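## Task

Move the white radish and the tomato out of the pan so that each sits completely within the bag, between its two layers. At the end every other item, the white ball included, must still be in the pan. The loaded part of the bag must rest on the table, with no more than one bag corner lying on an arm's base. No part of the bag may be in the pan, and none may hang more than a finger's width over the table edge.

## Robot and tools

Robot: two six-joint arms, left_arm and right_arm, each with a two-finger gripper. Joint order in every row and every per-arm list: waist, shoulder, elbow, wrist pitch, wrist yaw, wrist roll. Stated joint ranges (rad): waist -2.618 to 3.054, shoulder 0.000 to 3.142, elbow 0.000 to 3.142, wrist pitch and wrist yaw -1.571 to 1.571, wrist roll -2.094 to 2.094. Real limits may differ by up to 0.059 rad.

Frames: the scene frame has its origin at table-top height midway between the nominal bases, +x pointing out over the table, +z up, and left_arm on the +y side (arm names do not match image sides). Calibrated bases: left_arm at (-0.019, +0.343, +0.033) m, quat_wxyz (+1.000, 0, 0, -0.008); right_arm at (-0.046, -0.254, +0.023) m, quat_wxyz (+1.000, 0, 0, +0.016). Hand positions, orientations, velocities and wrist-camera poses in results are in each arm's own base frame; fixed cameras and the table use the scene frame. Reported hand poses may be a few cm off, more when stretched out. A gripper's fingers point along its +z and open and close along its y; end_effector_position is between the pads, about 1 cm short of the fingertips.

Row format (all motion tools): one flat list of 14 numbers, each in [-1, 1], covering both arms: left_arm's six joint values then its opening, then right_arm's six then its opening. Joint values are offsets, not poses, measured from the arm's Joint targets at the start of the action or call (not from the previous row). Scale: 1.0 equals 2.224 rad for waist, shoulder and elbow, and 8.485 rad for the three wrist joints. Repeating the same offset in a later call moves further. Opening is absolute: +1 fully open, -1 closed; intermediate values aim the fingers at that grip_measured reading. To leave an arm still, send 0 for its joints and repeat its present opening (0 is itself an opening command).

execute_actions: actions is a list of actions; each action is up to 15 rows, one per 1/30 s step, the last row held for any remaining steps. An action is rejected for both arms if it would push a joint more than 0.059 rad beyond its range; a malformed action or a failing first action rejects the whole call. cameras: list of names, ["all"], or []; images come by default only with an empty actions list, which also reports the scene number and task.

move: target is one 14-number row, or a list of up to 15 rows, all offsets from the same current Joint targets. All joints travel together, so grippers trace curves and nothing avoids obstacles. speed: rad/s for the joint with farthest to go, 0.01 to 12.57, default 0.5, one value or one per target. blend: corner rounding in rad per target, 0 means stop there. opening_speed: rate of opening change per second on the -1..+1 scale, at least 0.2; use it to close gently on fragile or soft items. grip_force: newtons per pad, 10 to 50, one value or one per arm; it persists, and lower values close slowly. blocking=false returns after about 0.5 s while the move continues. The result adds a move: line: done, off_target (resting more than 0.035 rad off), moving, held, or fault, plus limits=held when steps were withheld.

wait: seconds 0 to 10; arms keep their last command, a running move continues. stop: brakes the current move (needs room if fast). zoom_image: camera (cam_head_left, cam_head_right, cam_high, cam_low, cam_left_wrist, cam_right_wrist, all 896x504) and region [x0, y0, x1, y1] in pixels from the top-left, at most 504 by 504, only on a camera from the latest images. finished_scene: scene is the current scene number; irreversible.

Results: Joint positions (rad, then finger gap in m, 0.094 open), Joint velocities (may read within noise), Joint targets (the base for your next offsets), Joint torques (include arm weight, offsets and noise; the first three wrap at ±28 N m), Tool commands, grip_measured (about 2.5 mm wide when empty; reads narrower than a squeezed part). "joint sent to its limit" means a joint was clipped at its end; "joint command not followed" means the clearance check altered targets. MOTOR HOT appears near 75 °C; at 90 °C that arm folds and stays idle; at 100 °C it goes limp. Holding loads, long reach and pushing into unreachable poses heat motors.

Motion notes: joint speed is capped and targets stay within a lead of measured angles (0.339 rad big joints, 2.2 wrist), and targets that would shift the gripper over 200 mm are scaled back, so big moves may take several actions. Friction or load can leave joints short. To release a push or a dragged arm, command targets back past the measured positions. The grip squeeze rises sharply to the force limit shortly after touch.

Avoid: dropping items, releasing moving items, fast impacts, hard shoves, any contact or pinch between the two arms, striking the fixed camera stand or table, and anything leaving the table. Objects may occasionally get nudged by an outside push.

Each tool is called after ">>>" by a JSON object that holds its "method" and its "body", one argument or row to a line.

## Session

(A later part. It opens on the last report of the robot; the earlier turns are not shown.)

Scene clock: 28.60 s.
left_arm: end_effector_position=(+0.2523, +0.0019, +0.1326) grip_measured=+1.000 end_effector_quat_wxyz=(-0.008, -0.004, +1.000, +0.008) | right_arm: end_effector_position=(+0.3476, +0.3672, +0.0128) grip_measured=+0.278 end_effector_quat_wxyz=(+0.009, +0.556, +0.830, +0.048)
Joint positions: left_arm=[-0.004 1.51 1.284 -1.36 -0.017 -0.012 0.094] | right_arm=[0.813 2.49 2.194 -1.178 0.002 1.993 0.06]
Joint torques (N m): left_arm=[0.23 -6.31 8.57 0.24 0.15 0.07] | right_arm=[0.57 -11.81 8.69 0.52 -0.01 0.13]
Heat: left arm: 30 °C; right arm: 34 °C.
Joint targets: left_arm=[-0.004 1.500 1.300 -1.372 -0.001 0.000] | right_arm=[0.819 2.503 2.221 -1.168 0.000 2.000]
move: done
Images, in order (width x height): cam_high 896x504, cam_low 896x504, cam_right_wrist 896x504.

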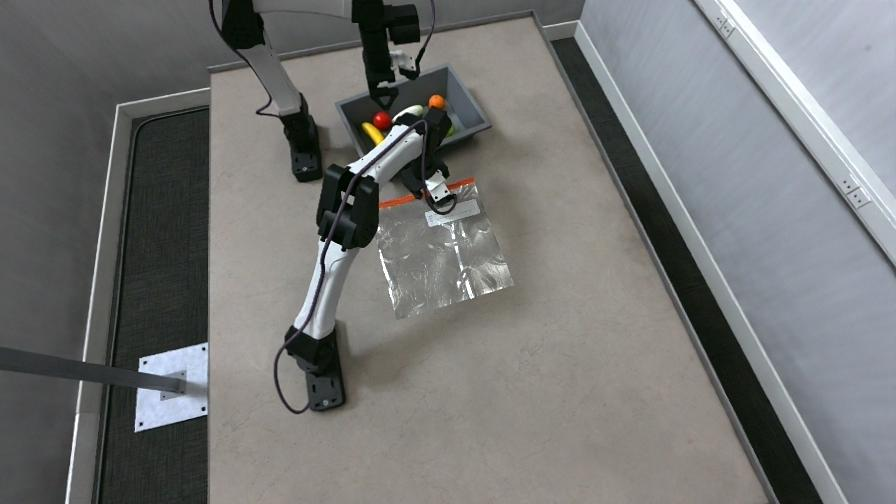

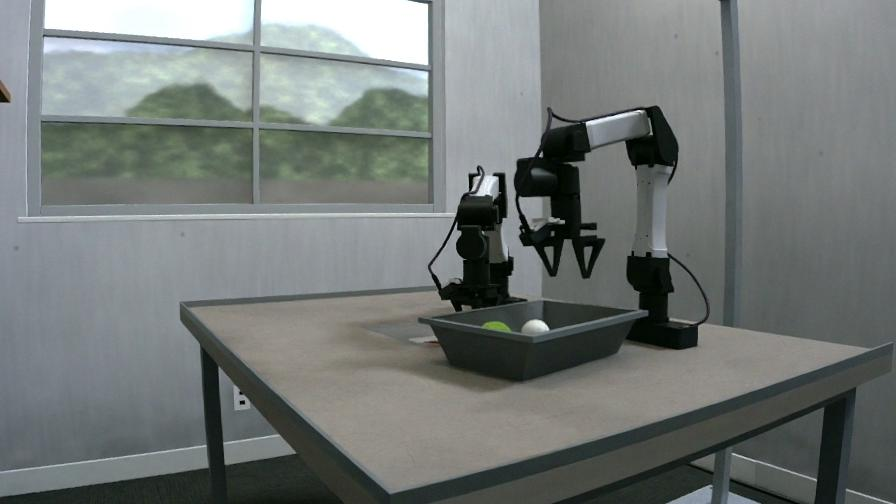

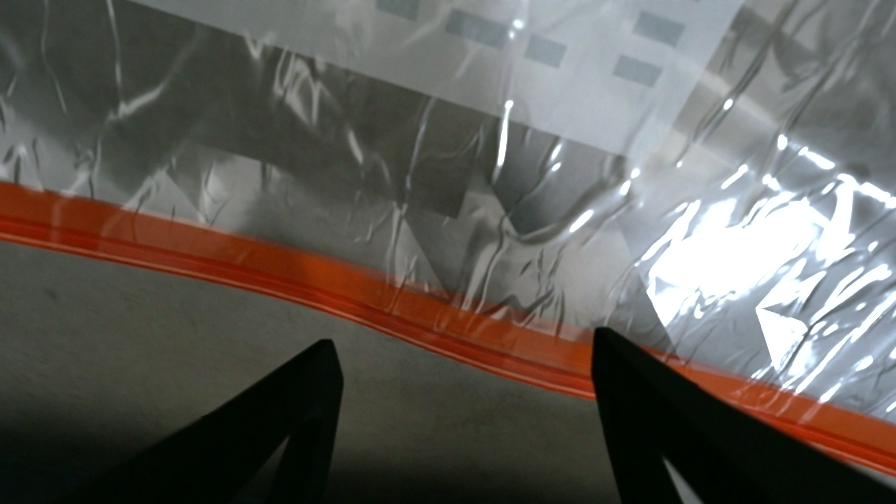

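>>> {"method": "move", "body": {
  "target": [0,0,0,0,0,0,1,0.003,0.0315,0.0355,-0.0032,0,0.0094,0.277],
  "speed": 0.1,
  "cameras": ["cam_right_wrist","cam_low","cam_high"]
}}

>>> {"method": "zoom_image", "body": {
  "camera": "cam_low",
  "region": [390, 270, 510, 350]
}}

>>> {"method": "zoom_image", "body": {
  "camera": "cam_right_wrist",
  "region": [300, 220, 640, 420]
}}

Scene clock: 30.80 s.
left_arm: end_effector_position=(+0.2523, +0.0019, +0.1326) grip_measured=+1.000 end_effector_quat_wxyz=(-0.008, -0.004, +1.000, +0.008) | right_arm: end_effector_position=(+0.3530, +0.3772, +0.0025) grip_measured=+0.278 end_effector_quat_wxyz=(+0.007, +0.585, +0.809, +0.050)
Joint positions: left_arm=[-0.004 1.51 1.284 -1.36 -0.017 -0.012 0.094] | right_arm=[0.819 2.554 2.272 -1.188 0.002 2.072 0.06]
Joint torques (N m): left_arm=[0.2 -6.31 8.57 0.24 0.15 0.07] | right_arm=[0.68 -11.62 8.81 0.27 -0.01 0.15]
Heat: left arm: 30 °C; right arm: 34 °C.
Joint targets: left_arm=[-0.004 1.500 1.300 -1.372 -0.001 0.000] | right_arm=[0.826 2.573 2.300 -1.195 0.000 2.080]
move: done
Images, in order (width x height): cam_high 896x504, cam_low 896x504, cam_right_wrist 896x504.

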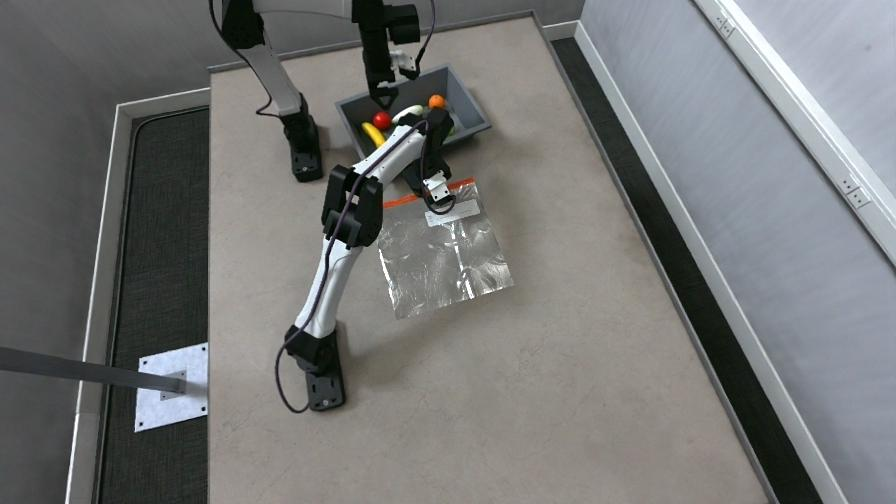

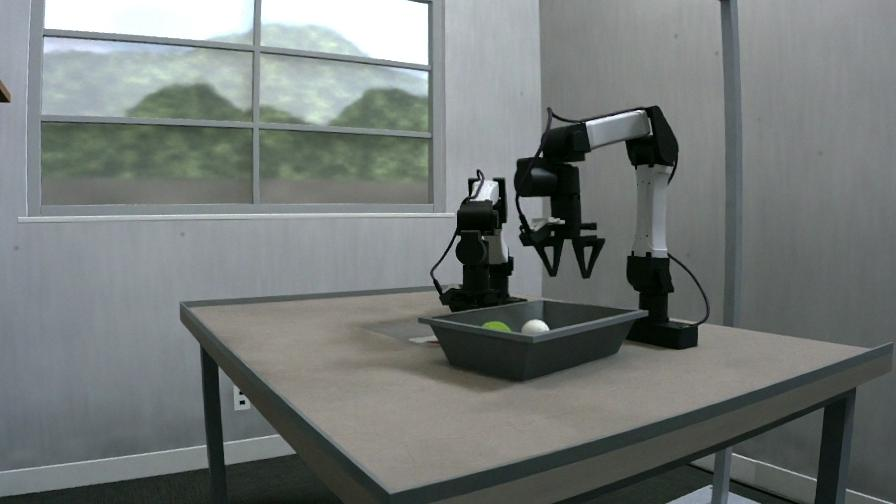

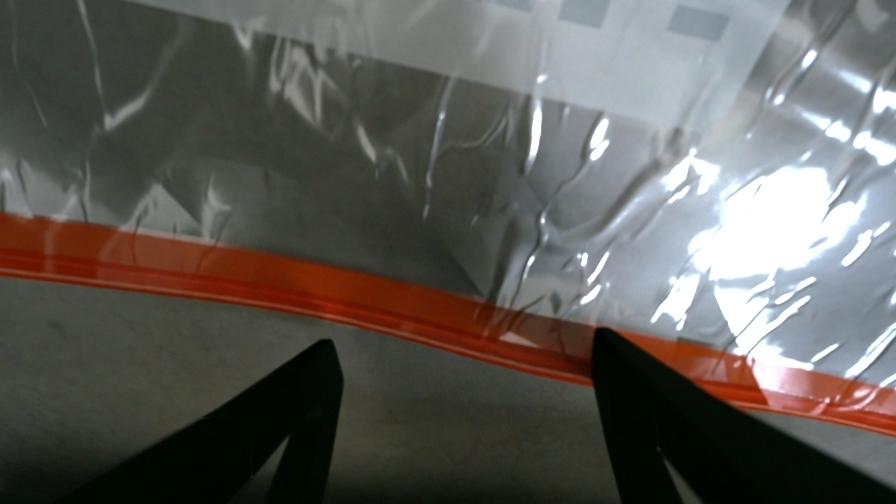

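Scaled by 4.200 from the camera's 896x504 image, which has a finer 1280x720 frame.

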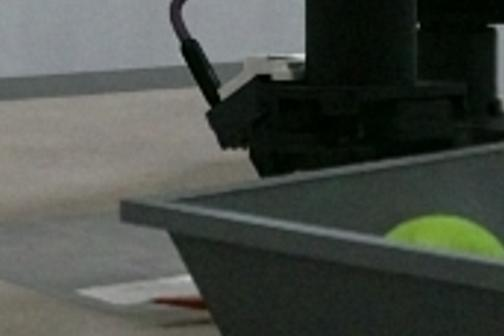

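Scaled by 1.482 from the camera's 896x504 image, which has a finer 1280x720 frame.

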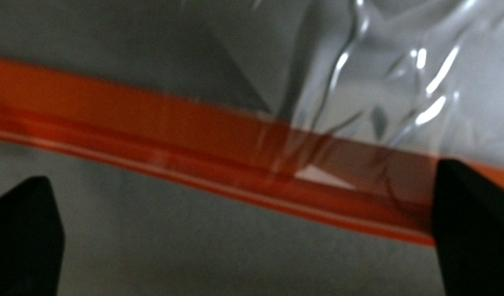

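>>> {"method": "move", "body": {
  "target": [0,0,0,0,0,0,1,0.0,0.009,0,0,0,0,0.277],
  "speed": 0.1,
  "cameras": ["cam_right_wrist"]
}}

>>> {"method": "zoom_image", "body": {
  "camera": "cam_right_wrist",
  "region": [300, 220, 640, 420]
}}

Scene clock: 31.97 s.
left_arm: end_effector_position=(+0.2523, +0.0019, +0.1326) grip_measured=+1.000 end_effector_quat_wxyz=(-0.008, -0.004, +1.000, +0.008) | right_arm: end_effector_position=(+0.3521, +0.3763, -0.0040) grip_measured=+0.278 end_effector_quat_wxyz=(+0.006, +0.586, +0.809, +0.043)
Joint positions: left_arm=[-0.004 1.51 1.284 -1.36 -0.017 -0.012 0.094] | right_arm=[0.819 2.569 2.275 -1.19 0.002 2.073 0.06]
Joint torques (N m): left_arm=[0.18 -6.34 8.54 0.24 0.16 0.07] | right_arm=[0.66 -11.23 8.47 0.27 -0.01 0.11]
Heat: left arm: 30 °C; right arm: 35 °C.
Joint targets: left_arm=[-0.004 1.500 1.300 -1.372 -0.001 0.000] | right_arm=[0.826 2.593 2.300 -1.195 0.000 2.080]
move: done
Images, in order (width x height): cam_right_wrist 896x504.

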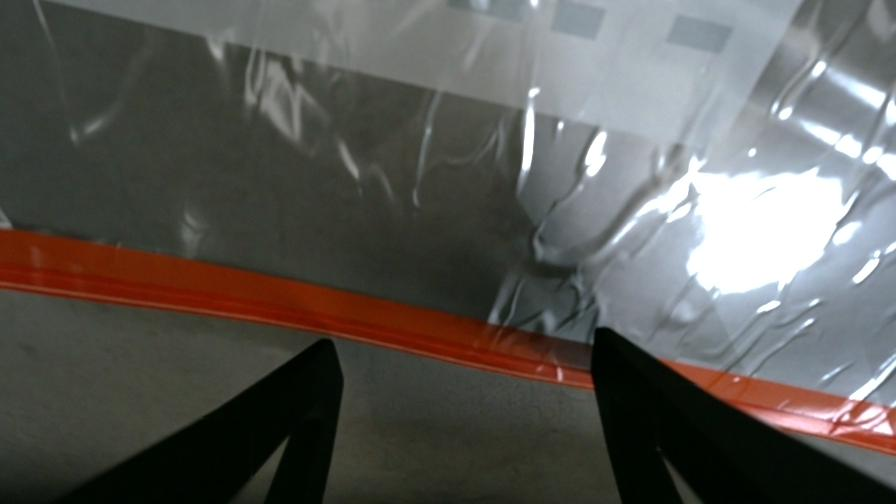

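Scaled by 1.482 from the camera's 896x504 image, which has a finer 1280x720 frame.

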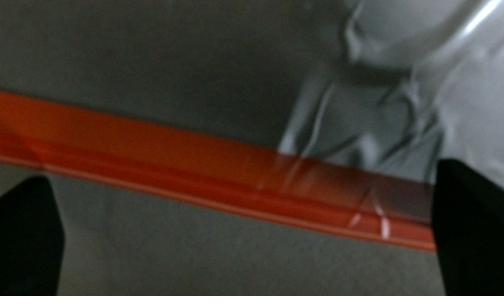

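>>> {"method": "move", "body": {
  "target": [0,0,0,0,0,0,1,-0.0047,0.0054,0,0,0,0,0.277],
  "speed": 0.1
}}

>>> {"method": "move", "body": {
  "target": [0,0,0,0,0,0,1,0,0,0,0,0,0,-0.5],
  "opening_speed": 0.4,
  "cameras": ["cam_right_wrist"]
}}

>>> {"method": "zoom_image", "body": {
  "camera": "cam_right_wrist",
  "region": [300, 220, 640, 420]
}}

Scene clock: 33.17 s.
left_arm: end_effector_position=(+0.2523, +0.0019, +0.1326) grip_measured=+1.000 end_effector_quat_wxyz=(-0.008, -0.004, +1.000, +0.008) | right_arm: end_effector_position=(+0.3521, +0.3763, -0.0048) grip_measured=+0.278 end_effector_quat_wxyz=(+0.006, +0.586, +0.809, +0.042)
Joint positions: left_arm=[-0.004 1.51 1.284 -1.36 -0.017 -0.012 0.094] | right_arm=[0.819 2.573 2.28 -1.193 0.002 2.073 0.06]
Joint torques (N m): left_arm=[0.24 -6.35 8.55 0.25 0.15 0.05] | right_arm=[-0.35 -10.61 7.95 0.31 -0.01 0.12]
Heat: left arm: 30 °C; right arm: 35 °C.
Joint targets: left_arm=[-0.004 1.500 1.300 -1.372 -0.001 0.000] | right_arm=[0.815 2.605 2.300 -1.195 0.000 2.080]
move: done

Scene clock: 35.33 s.
left_arm: end_effector_position=(+0.2523, +0.0019, +0.1326) grip_measured=+1.000 end_effector_quat_wxyz=(-0.008, -0.004, +1.000, +0.008) | right_arm: end_effector_position=(+0.3490, +0.3739, -0.0058) grip_measured=-0.498 end_effector_quat_wxyz=(+0.003, +0.586, +0.809, +0.034)
Joint positions: left_arm=[-0.004 1.51 1.284 -1.36 -0.017 -0.012 0.094] | right_arm=[0.819 2.575 2.28 -1.208 -0.002 2.073 0.024]
Joint torques (N m): left_arm=[0.21 -6.3 8.58 0.24 0.14 0.07] | right_arm=[-0.35 -10.71 7.9 0.42 0.03 0.12]
Heat: left arm: 31 °C; right arm: 36 °C.
Joint targets: left_arm=[-0.004 1.500 1.300 -1.372 -0.001 0.000] | right_arm=[0.815 2.605 2.300 -1.195 0.000 2.080]
move: done
Images, in order (width x height): cam_right_wrist 896x504.

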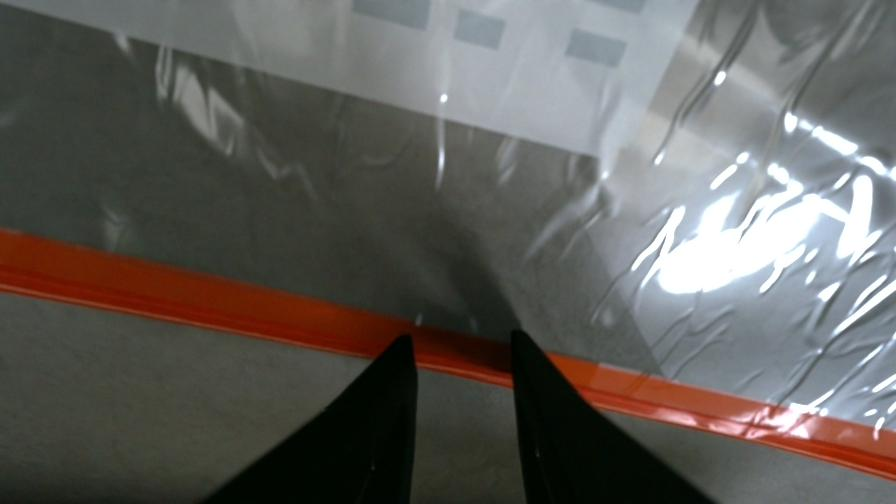

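Scaled by 1.482 from the camera's 896x504 image, which has a finer 1280x720 frame.

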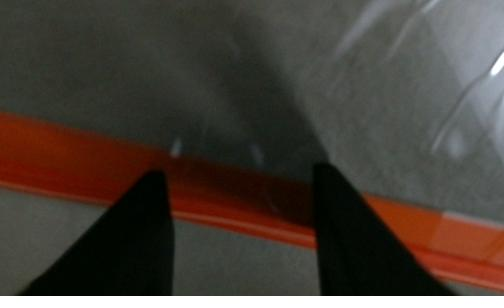

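>>> {"method": "move", "body": {
  "target": [0,0,0,0,0,0,1,0,0,0,0,0,0,-1],
  "opening_speed": 0.4,
  "cameras": ["cam_right_wrist","cam_low"]
}}

>>> {"method": "zoom_image", "body": {
  "camera": "cam_right_wrist",
  "region": [300, 220, 640, 420]
}}

Scene clock: 37.03 s.
left_arm: end_effector_position=(+0.2523, +0.0019, +0.1326) grip_measured=+1.000 end_effector_quat_wxyz=(-0.008, -0.004, +1.000, +0.008) | right_arm: end_effector_position=(+0.3489, +0.3738, -0.0062) grip_measured=-0.991 end_effector_quat_wxyz=(+0.003, +0.586, +0.809, +0.033)
Joint positions: left_arm=[-0.004 1.51 1.284 -1.36 -0.017 -0.012 0.094] | right_arm=[0.819 2.576 2.28 -1.209 -0.002 2.073 0]
Joint torques (N m): left_arm=[0.25 -6.34 8.54 0.25 0.14 0.07] | right_arm=[-0.35 -10.77 7.9 0.43 0.03 0.12]
Heat: left arm: 31 °C; right arm: 36 °C.
Joint targets: left_arm=[-0.004 1.500 1.300 -1.372 -0.001 0.000] | right_arm=[0.815 2.605 2.300 -1.195 0.000 2.080]
move: done
Images, in order (width x height): cam_low 896x504, cam_right_wrist 896x504.

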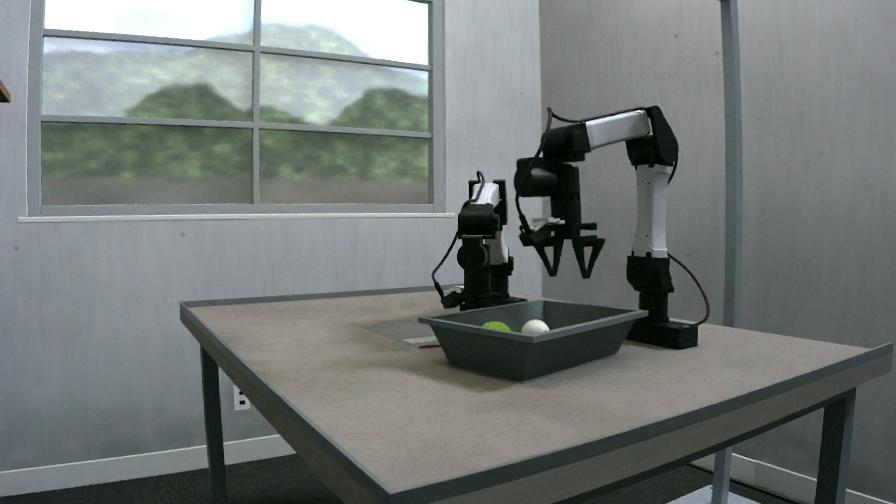

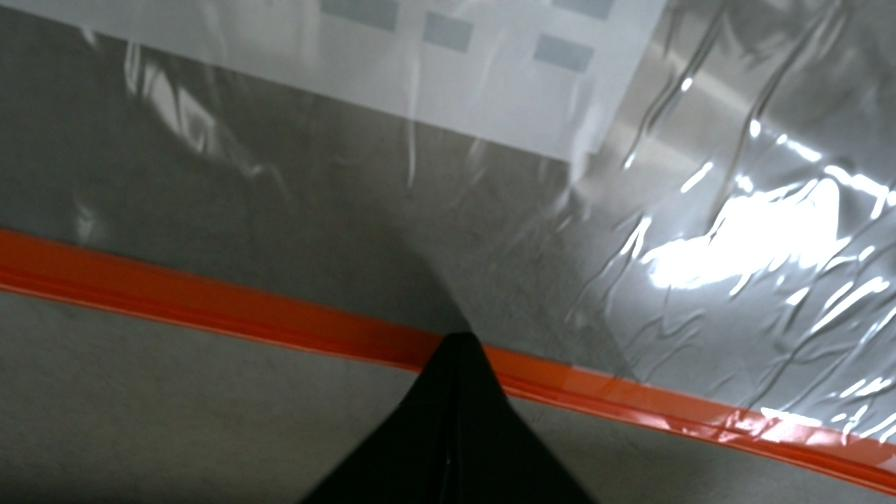

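Scaled by 1.482 from the camera's 896x504 image, which has a finer 1280x720 frame.

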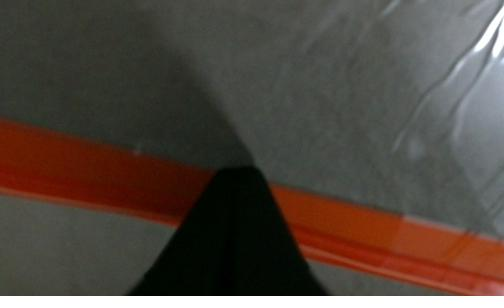

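>>> {"method": "move", "body": {
  "target": [0,0,0,0,0,0,1,0,-0.05,0,0,0,0,-1],
  "speed": 0.3,
  "cameras": ["cam_right_wrist","cam_low"]
}}

>>> {"method": "zoom_image", "body": {
  "camera": "cam_right_wrist",
  "region": [300, 200, 700, 420]
}}

>>> {"method": "zoom_image", "body": {
  "camera": "cam_low",
  "region": [390, 270, 510, 350]
}}

Scene clock: 38.20 s.
left_arm: end_effector_position=(+0.2523, +0.0019, +0.1326) grip_measured=+1.000 end_effector_quat_wxyz=(-0.008, -0.004, +1.000, +0.008) | right_arm: end_effector_position=(+0.3509, +0.3759, +0.0021) grip_measured=-0.991 end_effector_quat_wxyz=(+0.004, +0.586, +0.809, +0.044)
Joint positions: left_arm=[-0.004 1.51 1.284 -1.36 -0.017 -0.012 0.094] | right_arm=[0.819 2.559 2.28 -1.204 -0.002 2.073 0]
Joint torques (N m): left_arm=[0.18 -6.35 8.61 0.24 0.16 0.07] | right_arm=[-0.34 -19.03 7.95 0.4 0.03 0.11]
Heat: left arm: 31 °C; right arm: 37 °C.
Joint targets: left_arm=[-0.004 1.500 1.300 -1.372 -0.001 0.000] | right_arm=[0.815 2.494 2.300 -1.195 0.000 2.080]
move: off_target (right_arm); right_arm: the shoulder is farthest, 0.065 rad from its target
Images, in order (width x height): cam_low 896x504, cam_right_wrist 896x504.

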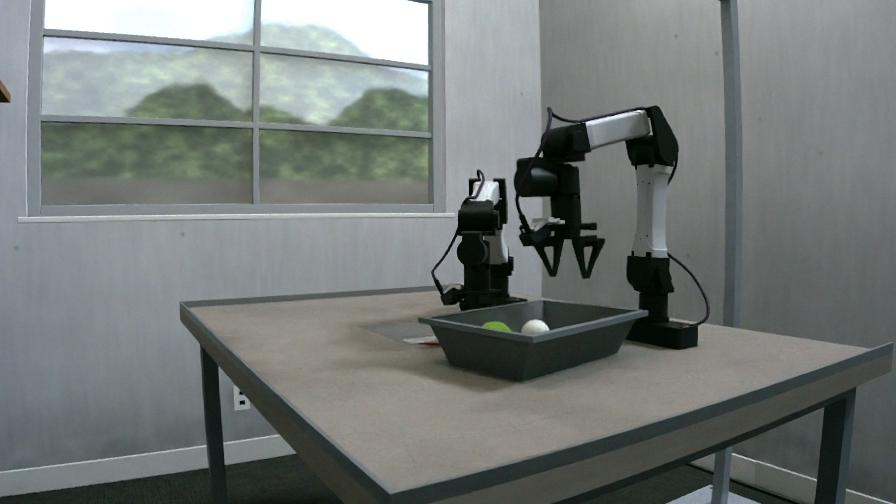

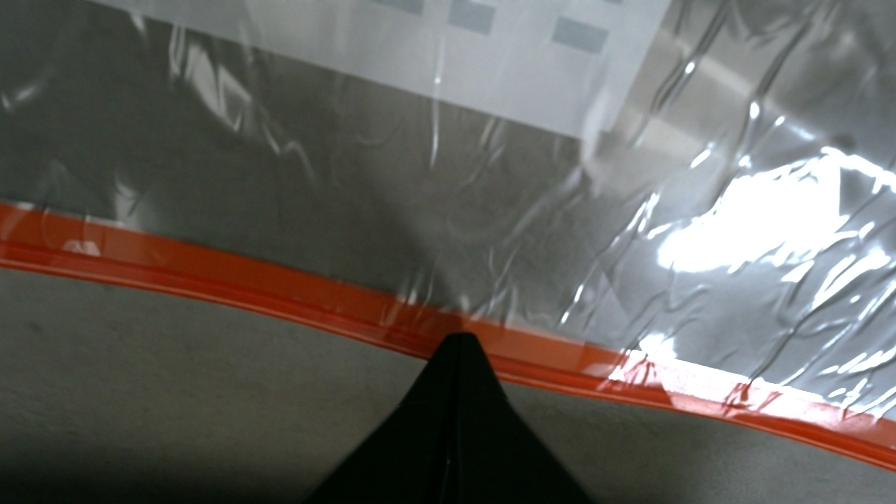

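Scaled by 1.260 from the camera's 896x504 image, which has a finer 1280x720 frame.

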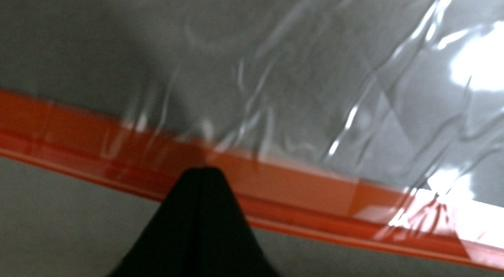

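Scaled by 4.200 from the camera's 896x504 image, which has a finer 1280x720 frame.

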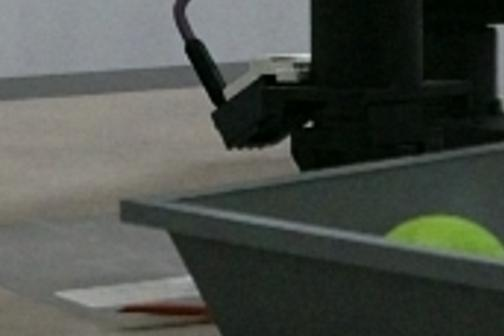

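>>> {"method": "move", "body": {
  "target": [0,0,0,0,0,0,1,0,-0.03,0,0,0,0,-1],
  "speed": 0.2,
  "cameras": ["cam_right_wrist","cam_low"]
}}

>>> {"method": "zoom_image", "body": {
  "camera": "cam_low",
  "region": [390, 270, 510, 350]
}}

Scene clock: 39.27 s.
left_arm: end_effector_position=(+0.2523, +0.0019, +0.1326) grip_measured=+1.000 end_effector_quat_wxyz=(-0.008, -0.004, +1.000, +0.008) | right_arm: end_effector_position=(+0.3557, +0.3811, +0.0390) grip_measured=-0.991 end_effector_quat_wxyz=(+0.009, +0.585, +0.807, +0.081)
Joint positions: left_arm=[-0.004 1.51 1.284 -1.36 -0.017 -0.012 0.094] | right_arm=[0.819 2.485 2.28 -1.204 -0.002 2.073 0]
Joint torques (N m): left_arm=[0.23 -6.31 8.57 0.25 0.15 0.07] | right_arm=[-0.35 -18 7.9 0.55 0.03 0.12]
Heat: left arm: 31 °C; right arm: 38 °C.
Joint targets: left_arm=[-0.004 1.500 1.300 -1.372 -0.001 0.000] | right_arm=[0.815 2.427 2.300 -1.195 0.000 2.080]
move: off_target (right_arm); right_arm: the shoulder is farthest, 0.057 rad from its target
Images, in order (width x height): cam_low 896x504, cam_right_wrist 896x504.

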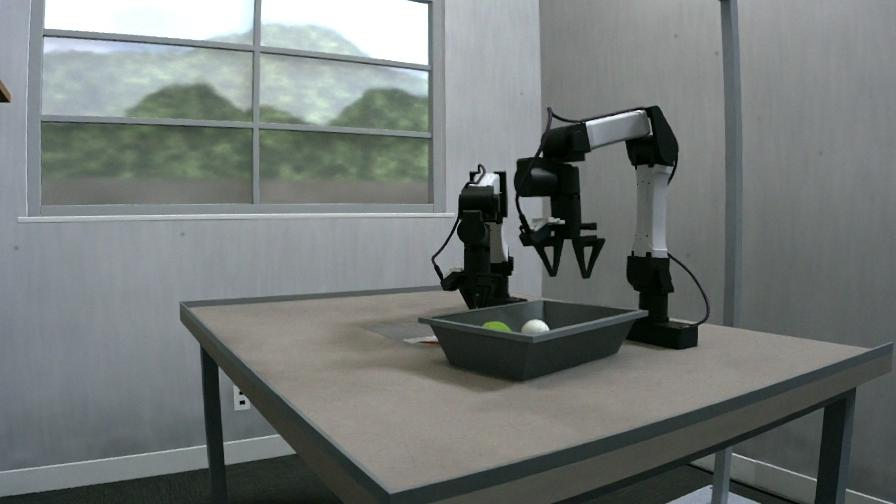

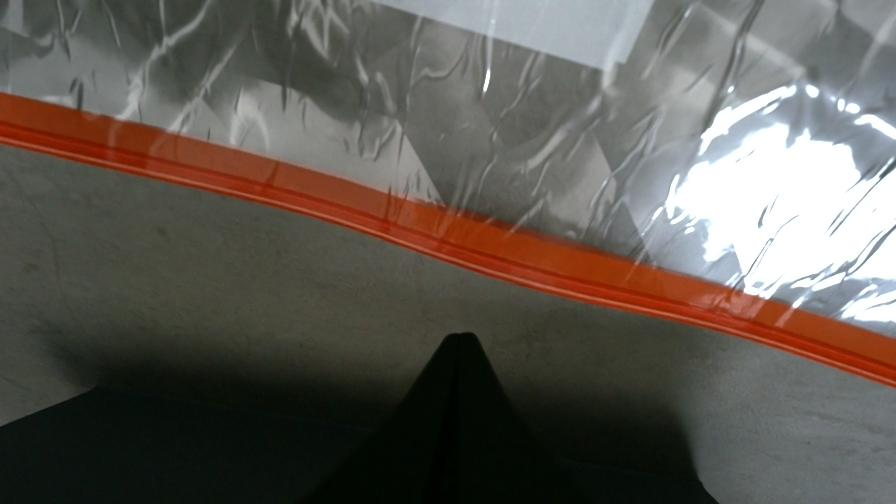

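Scaled by 4.200 from the camera's 896x504 image, which has a finer 1280x720 frame.

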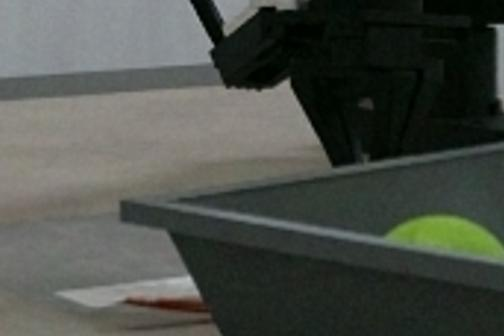

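>>> {"method": "move", "body": {
  "target": [
    [0,0,0,0,0,0,-1,0,-0.237,-0.1799,-0.0242,0,0,-1],
    [-0.2486,0.1776,0.1875,-0.0025,0,0.1173,-1,-0.2316,-0.3269,-0.3147,-0.0124,0,-0.2451,-1]
  ],
  "blend": [0.1,0],
  "speed": 0.7,
  "cameras": ["all"]
}}

>>> {"method": "zoom_image", "body": {
  "camera": "cam_high",
  "region": [360, 150, 500, 230]
}}

>>> {"method": "zoom_image", "body": {
  "camera": "cam_low",
  "region": [390, 220, 660, 390]
}}

Scene clock: 47.30 s.
left_arm: end_effector_position=(+0.3020, -0.1841, +0.1325) grip_measured=-0.985 end_effector_quat_wxyz=(+0.004, +0.695, +0.719, +0.008) | right_arm: end_effector_position=(+0.3297, +0.1038, +0.1532) grip_measured=-0.991 end_effector_quat_wxyz=(+0.059, -0.147, +0.987, +0.010)
Joint positions: left_arm=[-0.554 1.876 1.696 -1.381 -0.014 0.982 0.001] | right_arm=[0.304 1.742 1.605 -1.313 -0.002 0.008 0]
Joint torques (N m): left_arm=[0.01 -7.38 8.98 0.23 0.18 0.04] | right_arm=[-0.35 -11.34 5.76 0.64 -0.01 0]
Heat: left arm: 31 °C; right arm: 42 °C.
Joint targets: left_arm=[-0.557 1.895 1.717 -1.393 -0.001 0.995] | right_arm=[0.300 1.700 1.600 -1.300 0.000 0.000]
move: off_target (right_arm); blend cut to 0 rad at target 1; right_arm: the shoulder is farthest, 0.042 rad from its target

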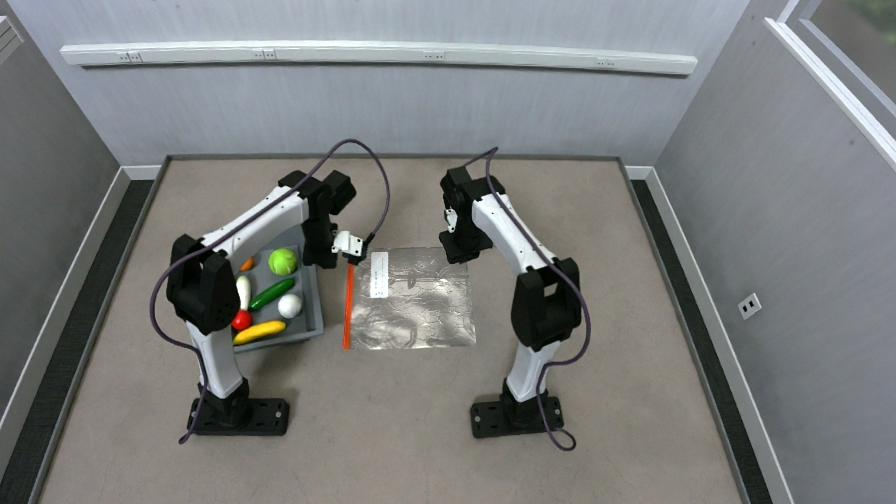

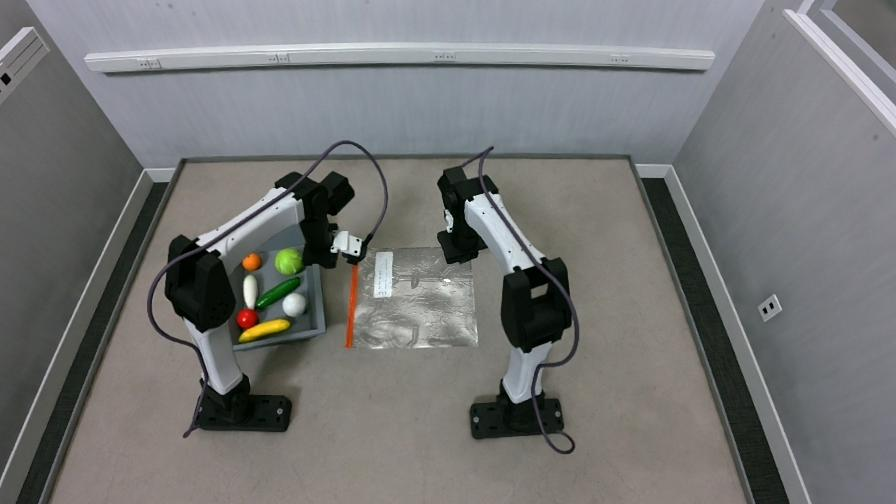

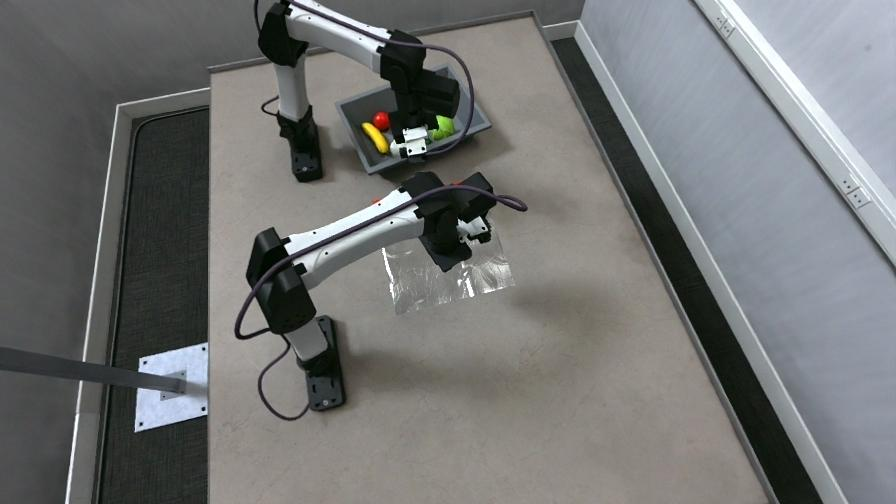

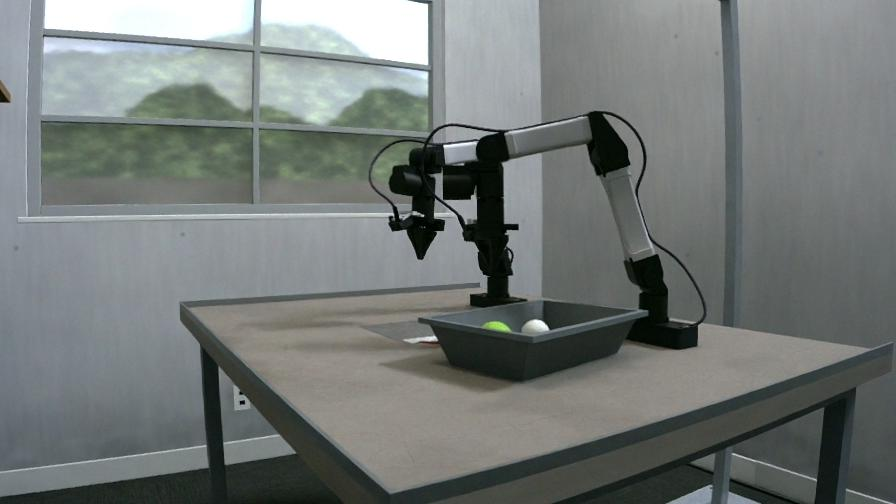

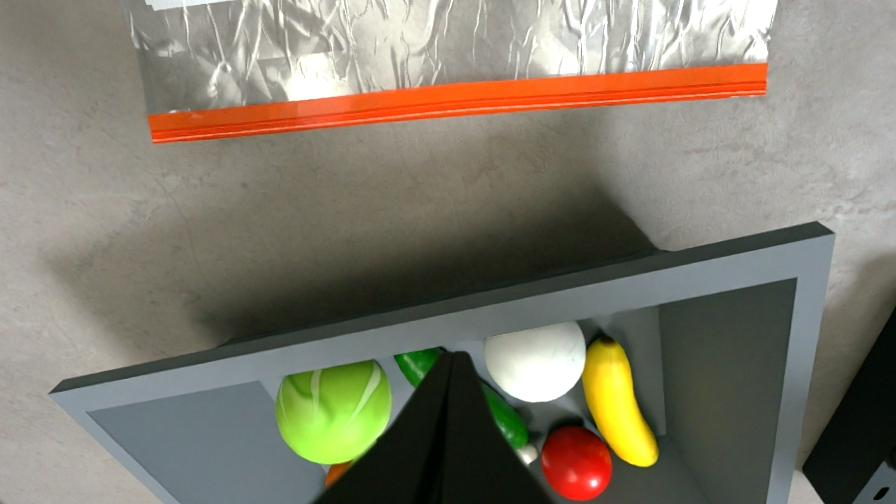

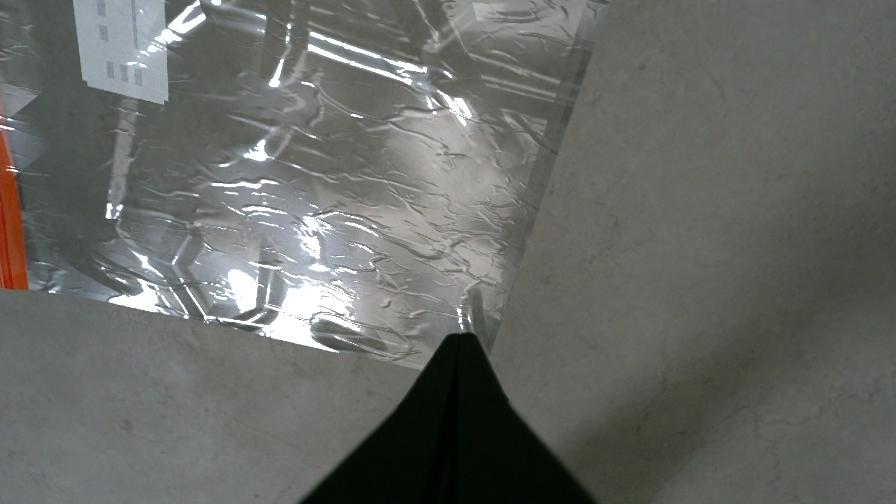

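Scaled by 3.600 from the camera's 896x504 image, which has a finer 1280x720 frame.

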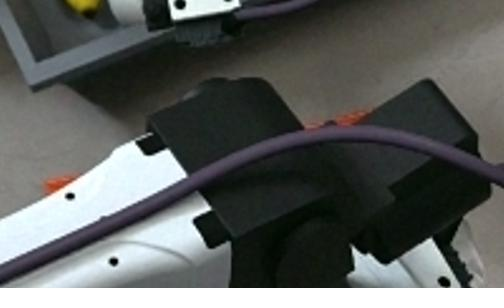

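Scaled by 1.867 from the camera's 896x504 image, which has a finer 1280x720 frame.

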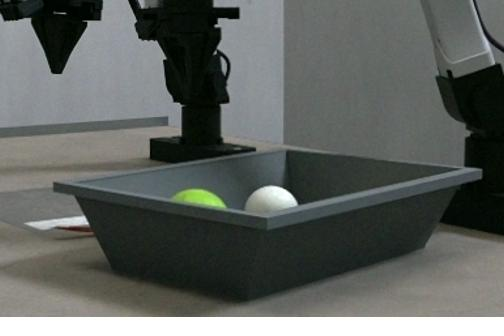

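>>> {"method": "move", "body": {
  "target": [0.013,0.0652,-0.1223,0.0497,0,-0.023,-1,0,0,0,0,0,0,-1],
  "speed": 0.4,
  "cameras": ["cam_left_wrist","cam_low","cam_high"]
}}

>>> {"method": "zoom_image", "body": {
  "camera": "cam_low",
  "region": [390, 220, 660, 390]
}}

Scene clock: 50.43 s.
left_arm: end_effector_position=(+0.3272, -0.1909, +0.0208) grip_measured=-0.985 end_effector_quat_wxyz=(+0.008, +0.624, +0.782, +0.008) | right_arm: end_effector_position=(+0.3297, +0.1038, +0.1532) grip_measured=-0.991 end_effector_quat_wxyz=(+0.059, -0.147, +0.987, +0.010)
Joint positions: left_arm=[-0.535 2.025 1.454 -0.982 -0.014 0.813 0.001] | right_arm=[0.304 1.742 1.605 -1.313 -0.002 0.008 0]
Joint torques (N m): left_arm=[0.73 -8.64 5.82 0.52 0.19 -0.14] | right_arm=[-0.35 -11.33 5.76 0.64 -0.01 -0.04]
Heat: left arm: 31 °C; right arm: 43 °C.
Joint targets: left_arm=[-0.528 2.040 1.445 -0.971 -0.001 0.800] | right_arm=[0.300 1.700 1.600 -1.300 0.000 0.000]
move: off_target (right_arm); right_arm: the shoulder is farthest, 0.042 rad from its target
Images, in order (width x height): cam_high 896x504, cam_low 896x504, cam_left_wrist 896x504.

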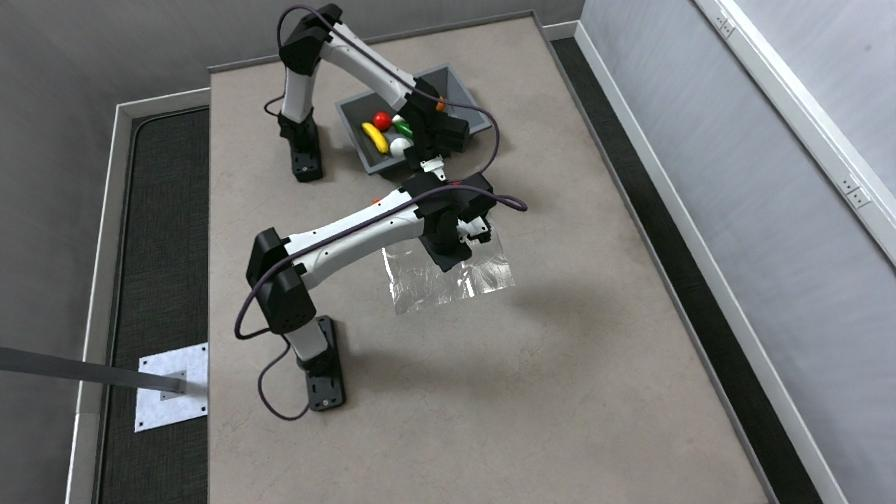

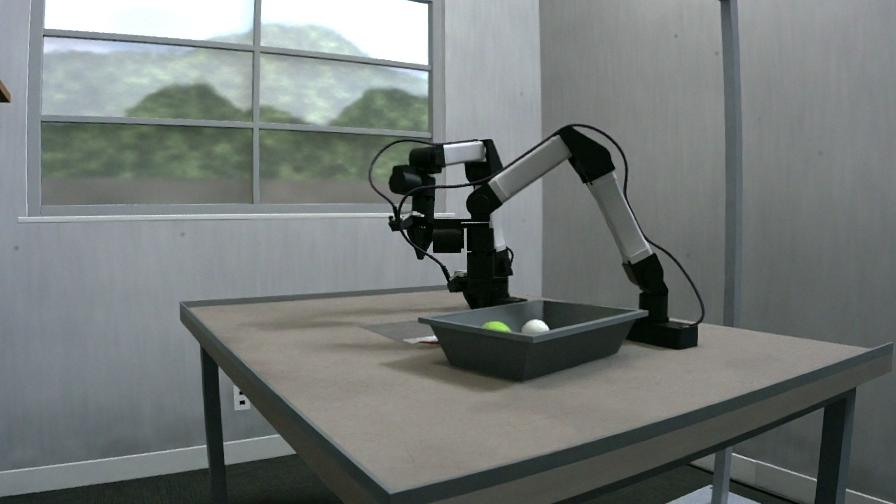

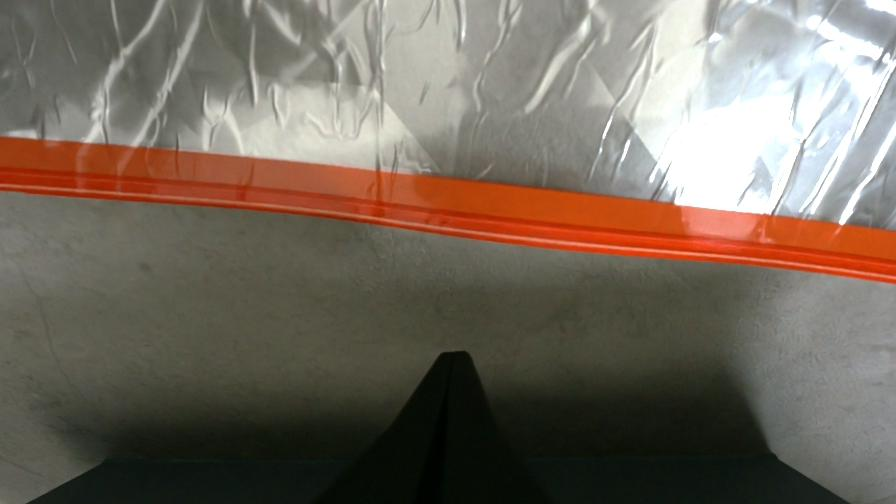

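Scaled by 1.867 from the camera's 896x504 image, which has a finer 1280x720 frame.

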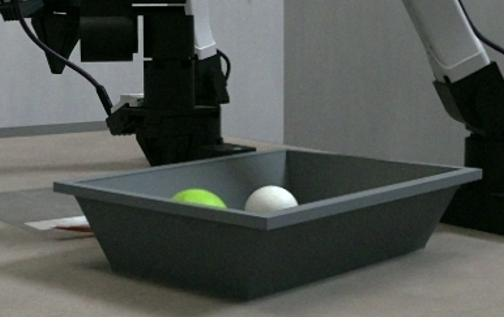

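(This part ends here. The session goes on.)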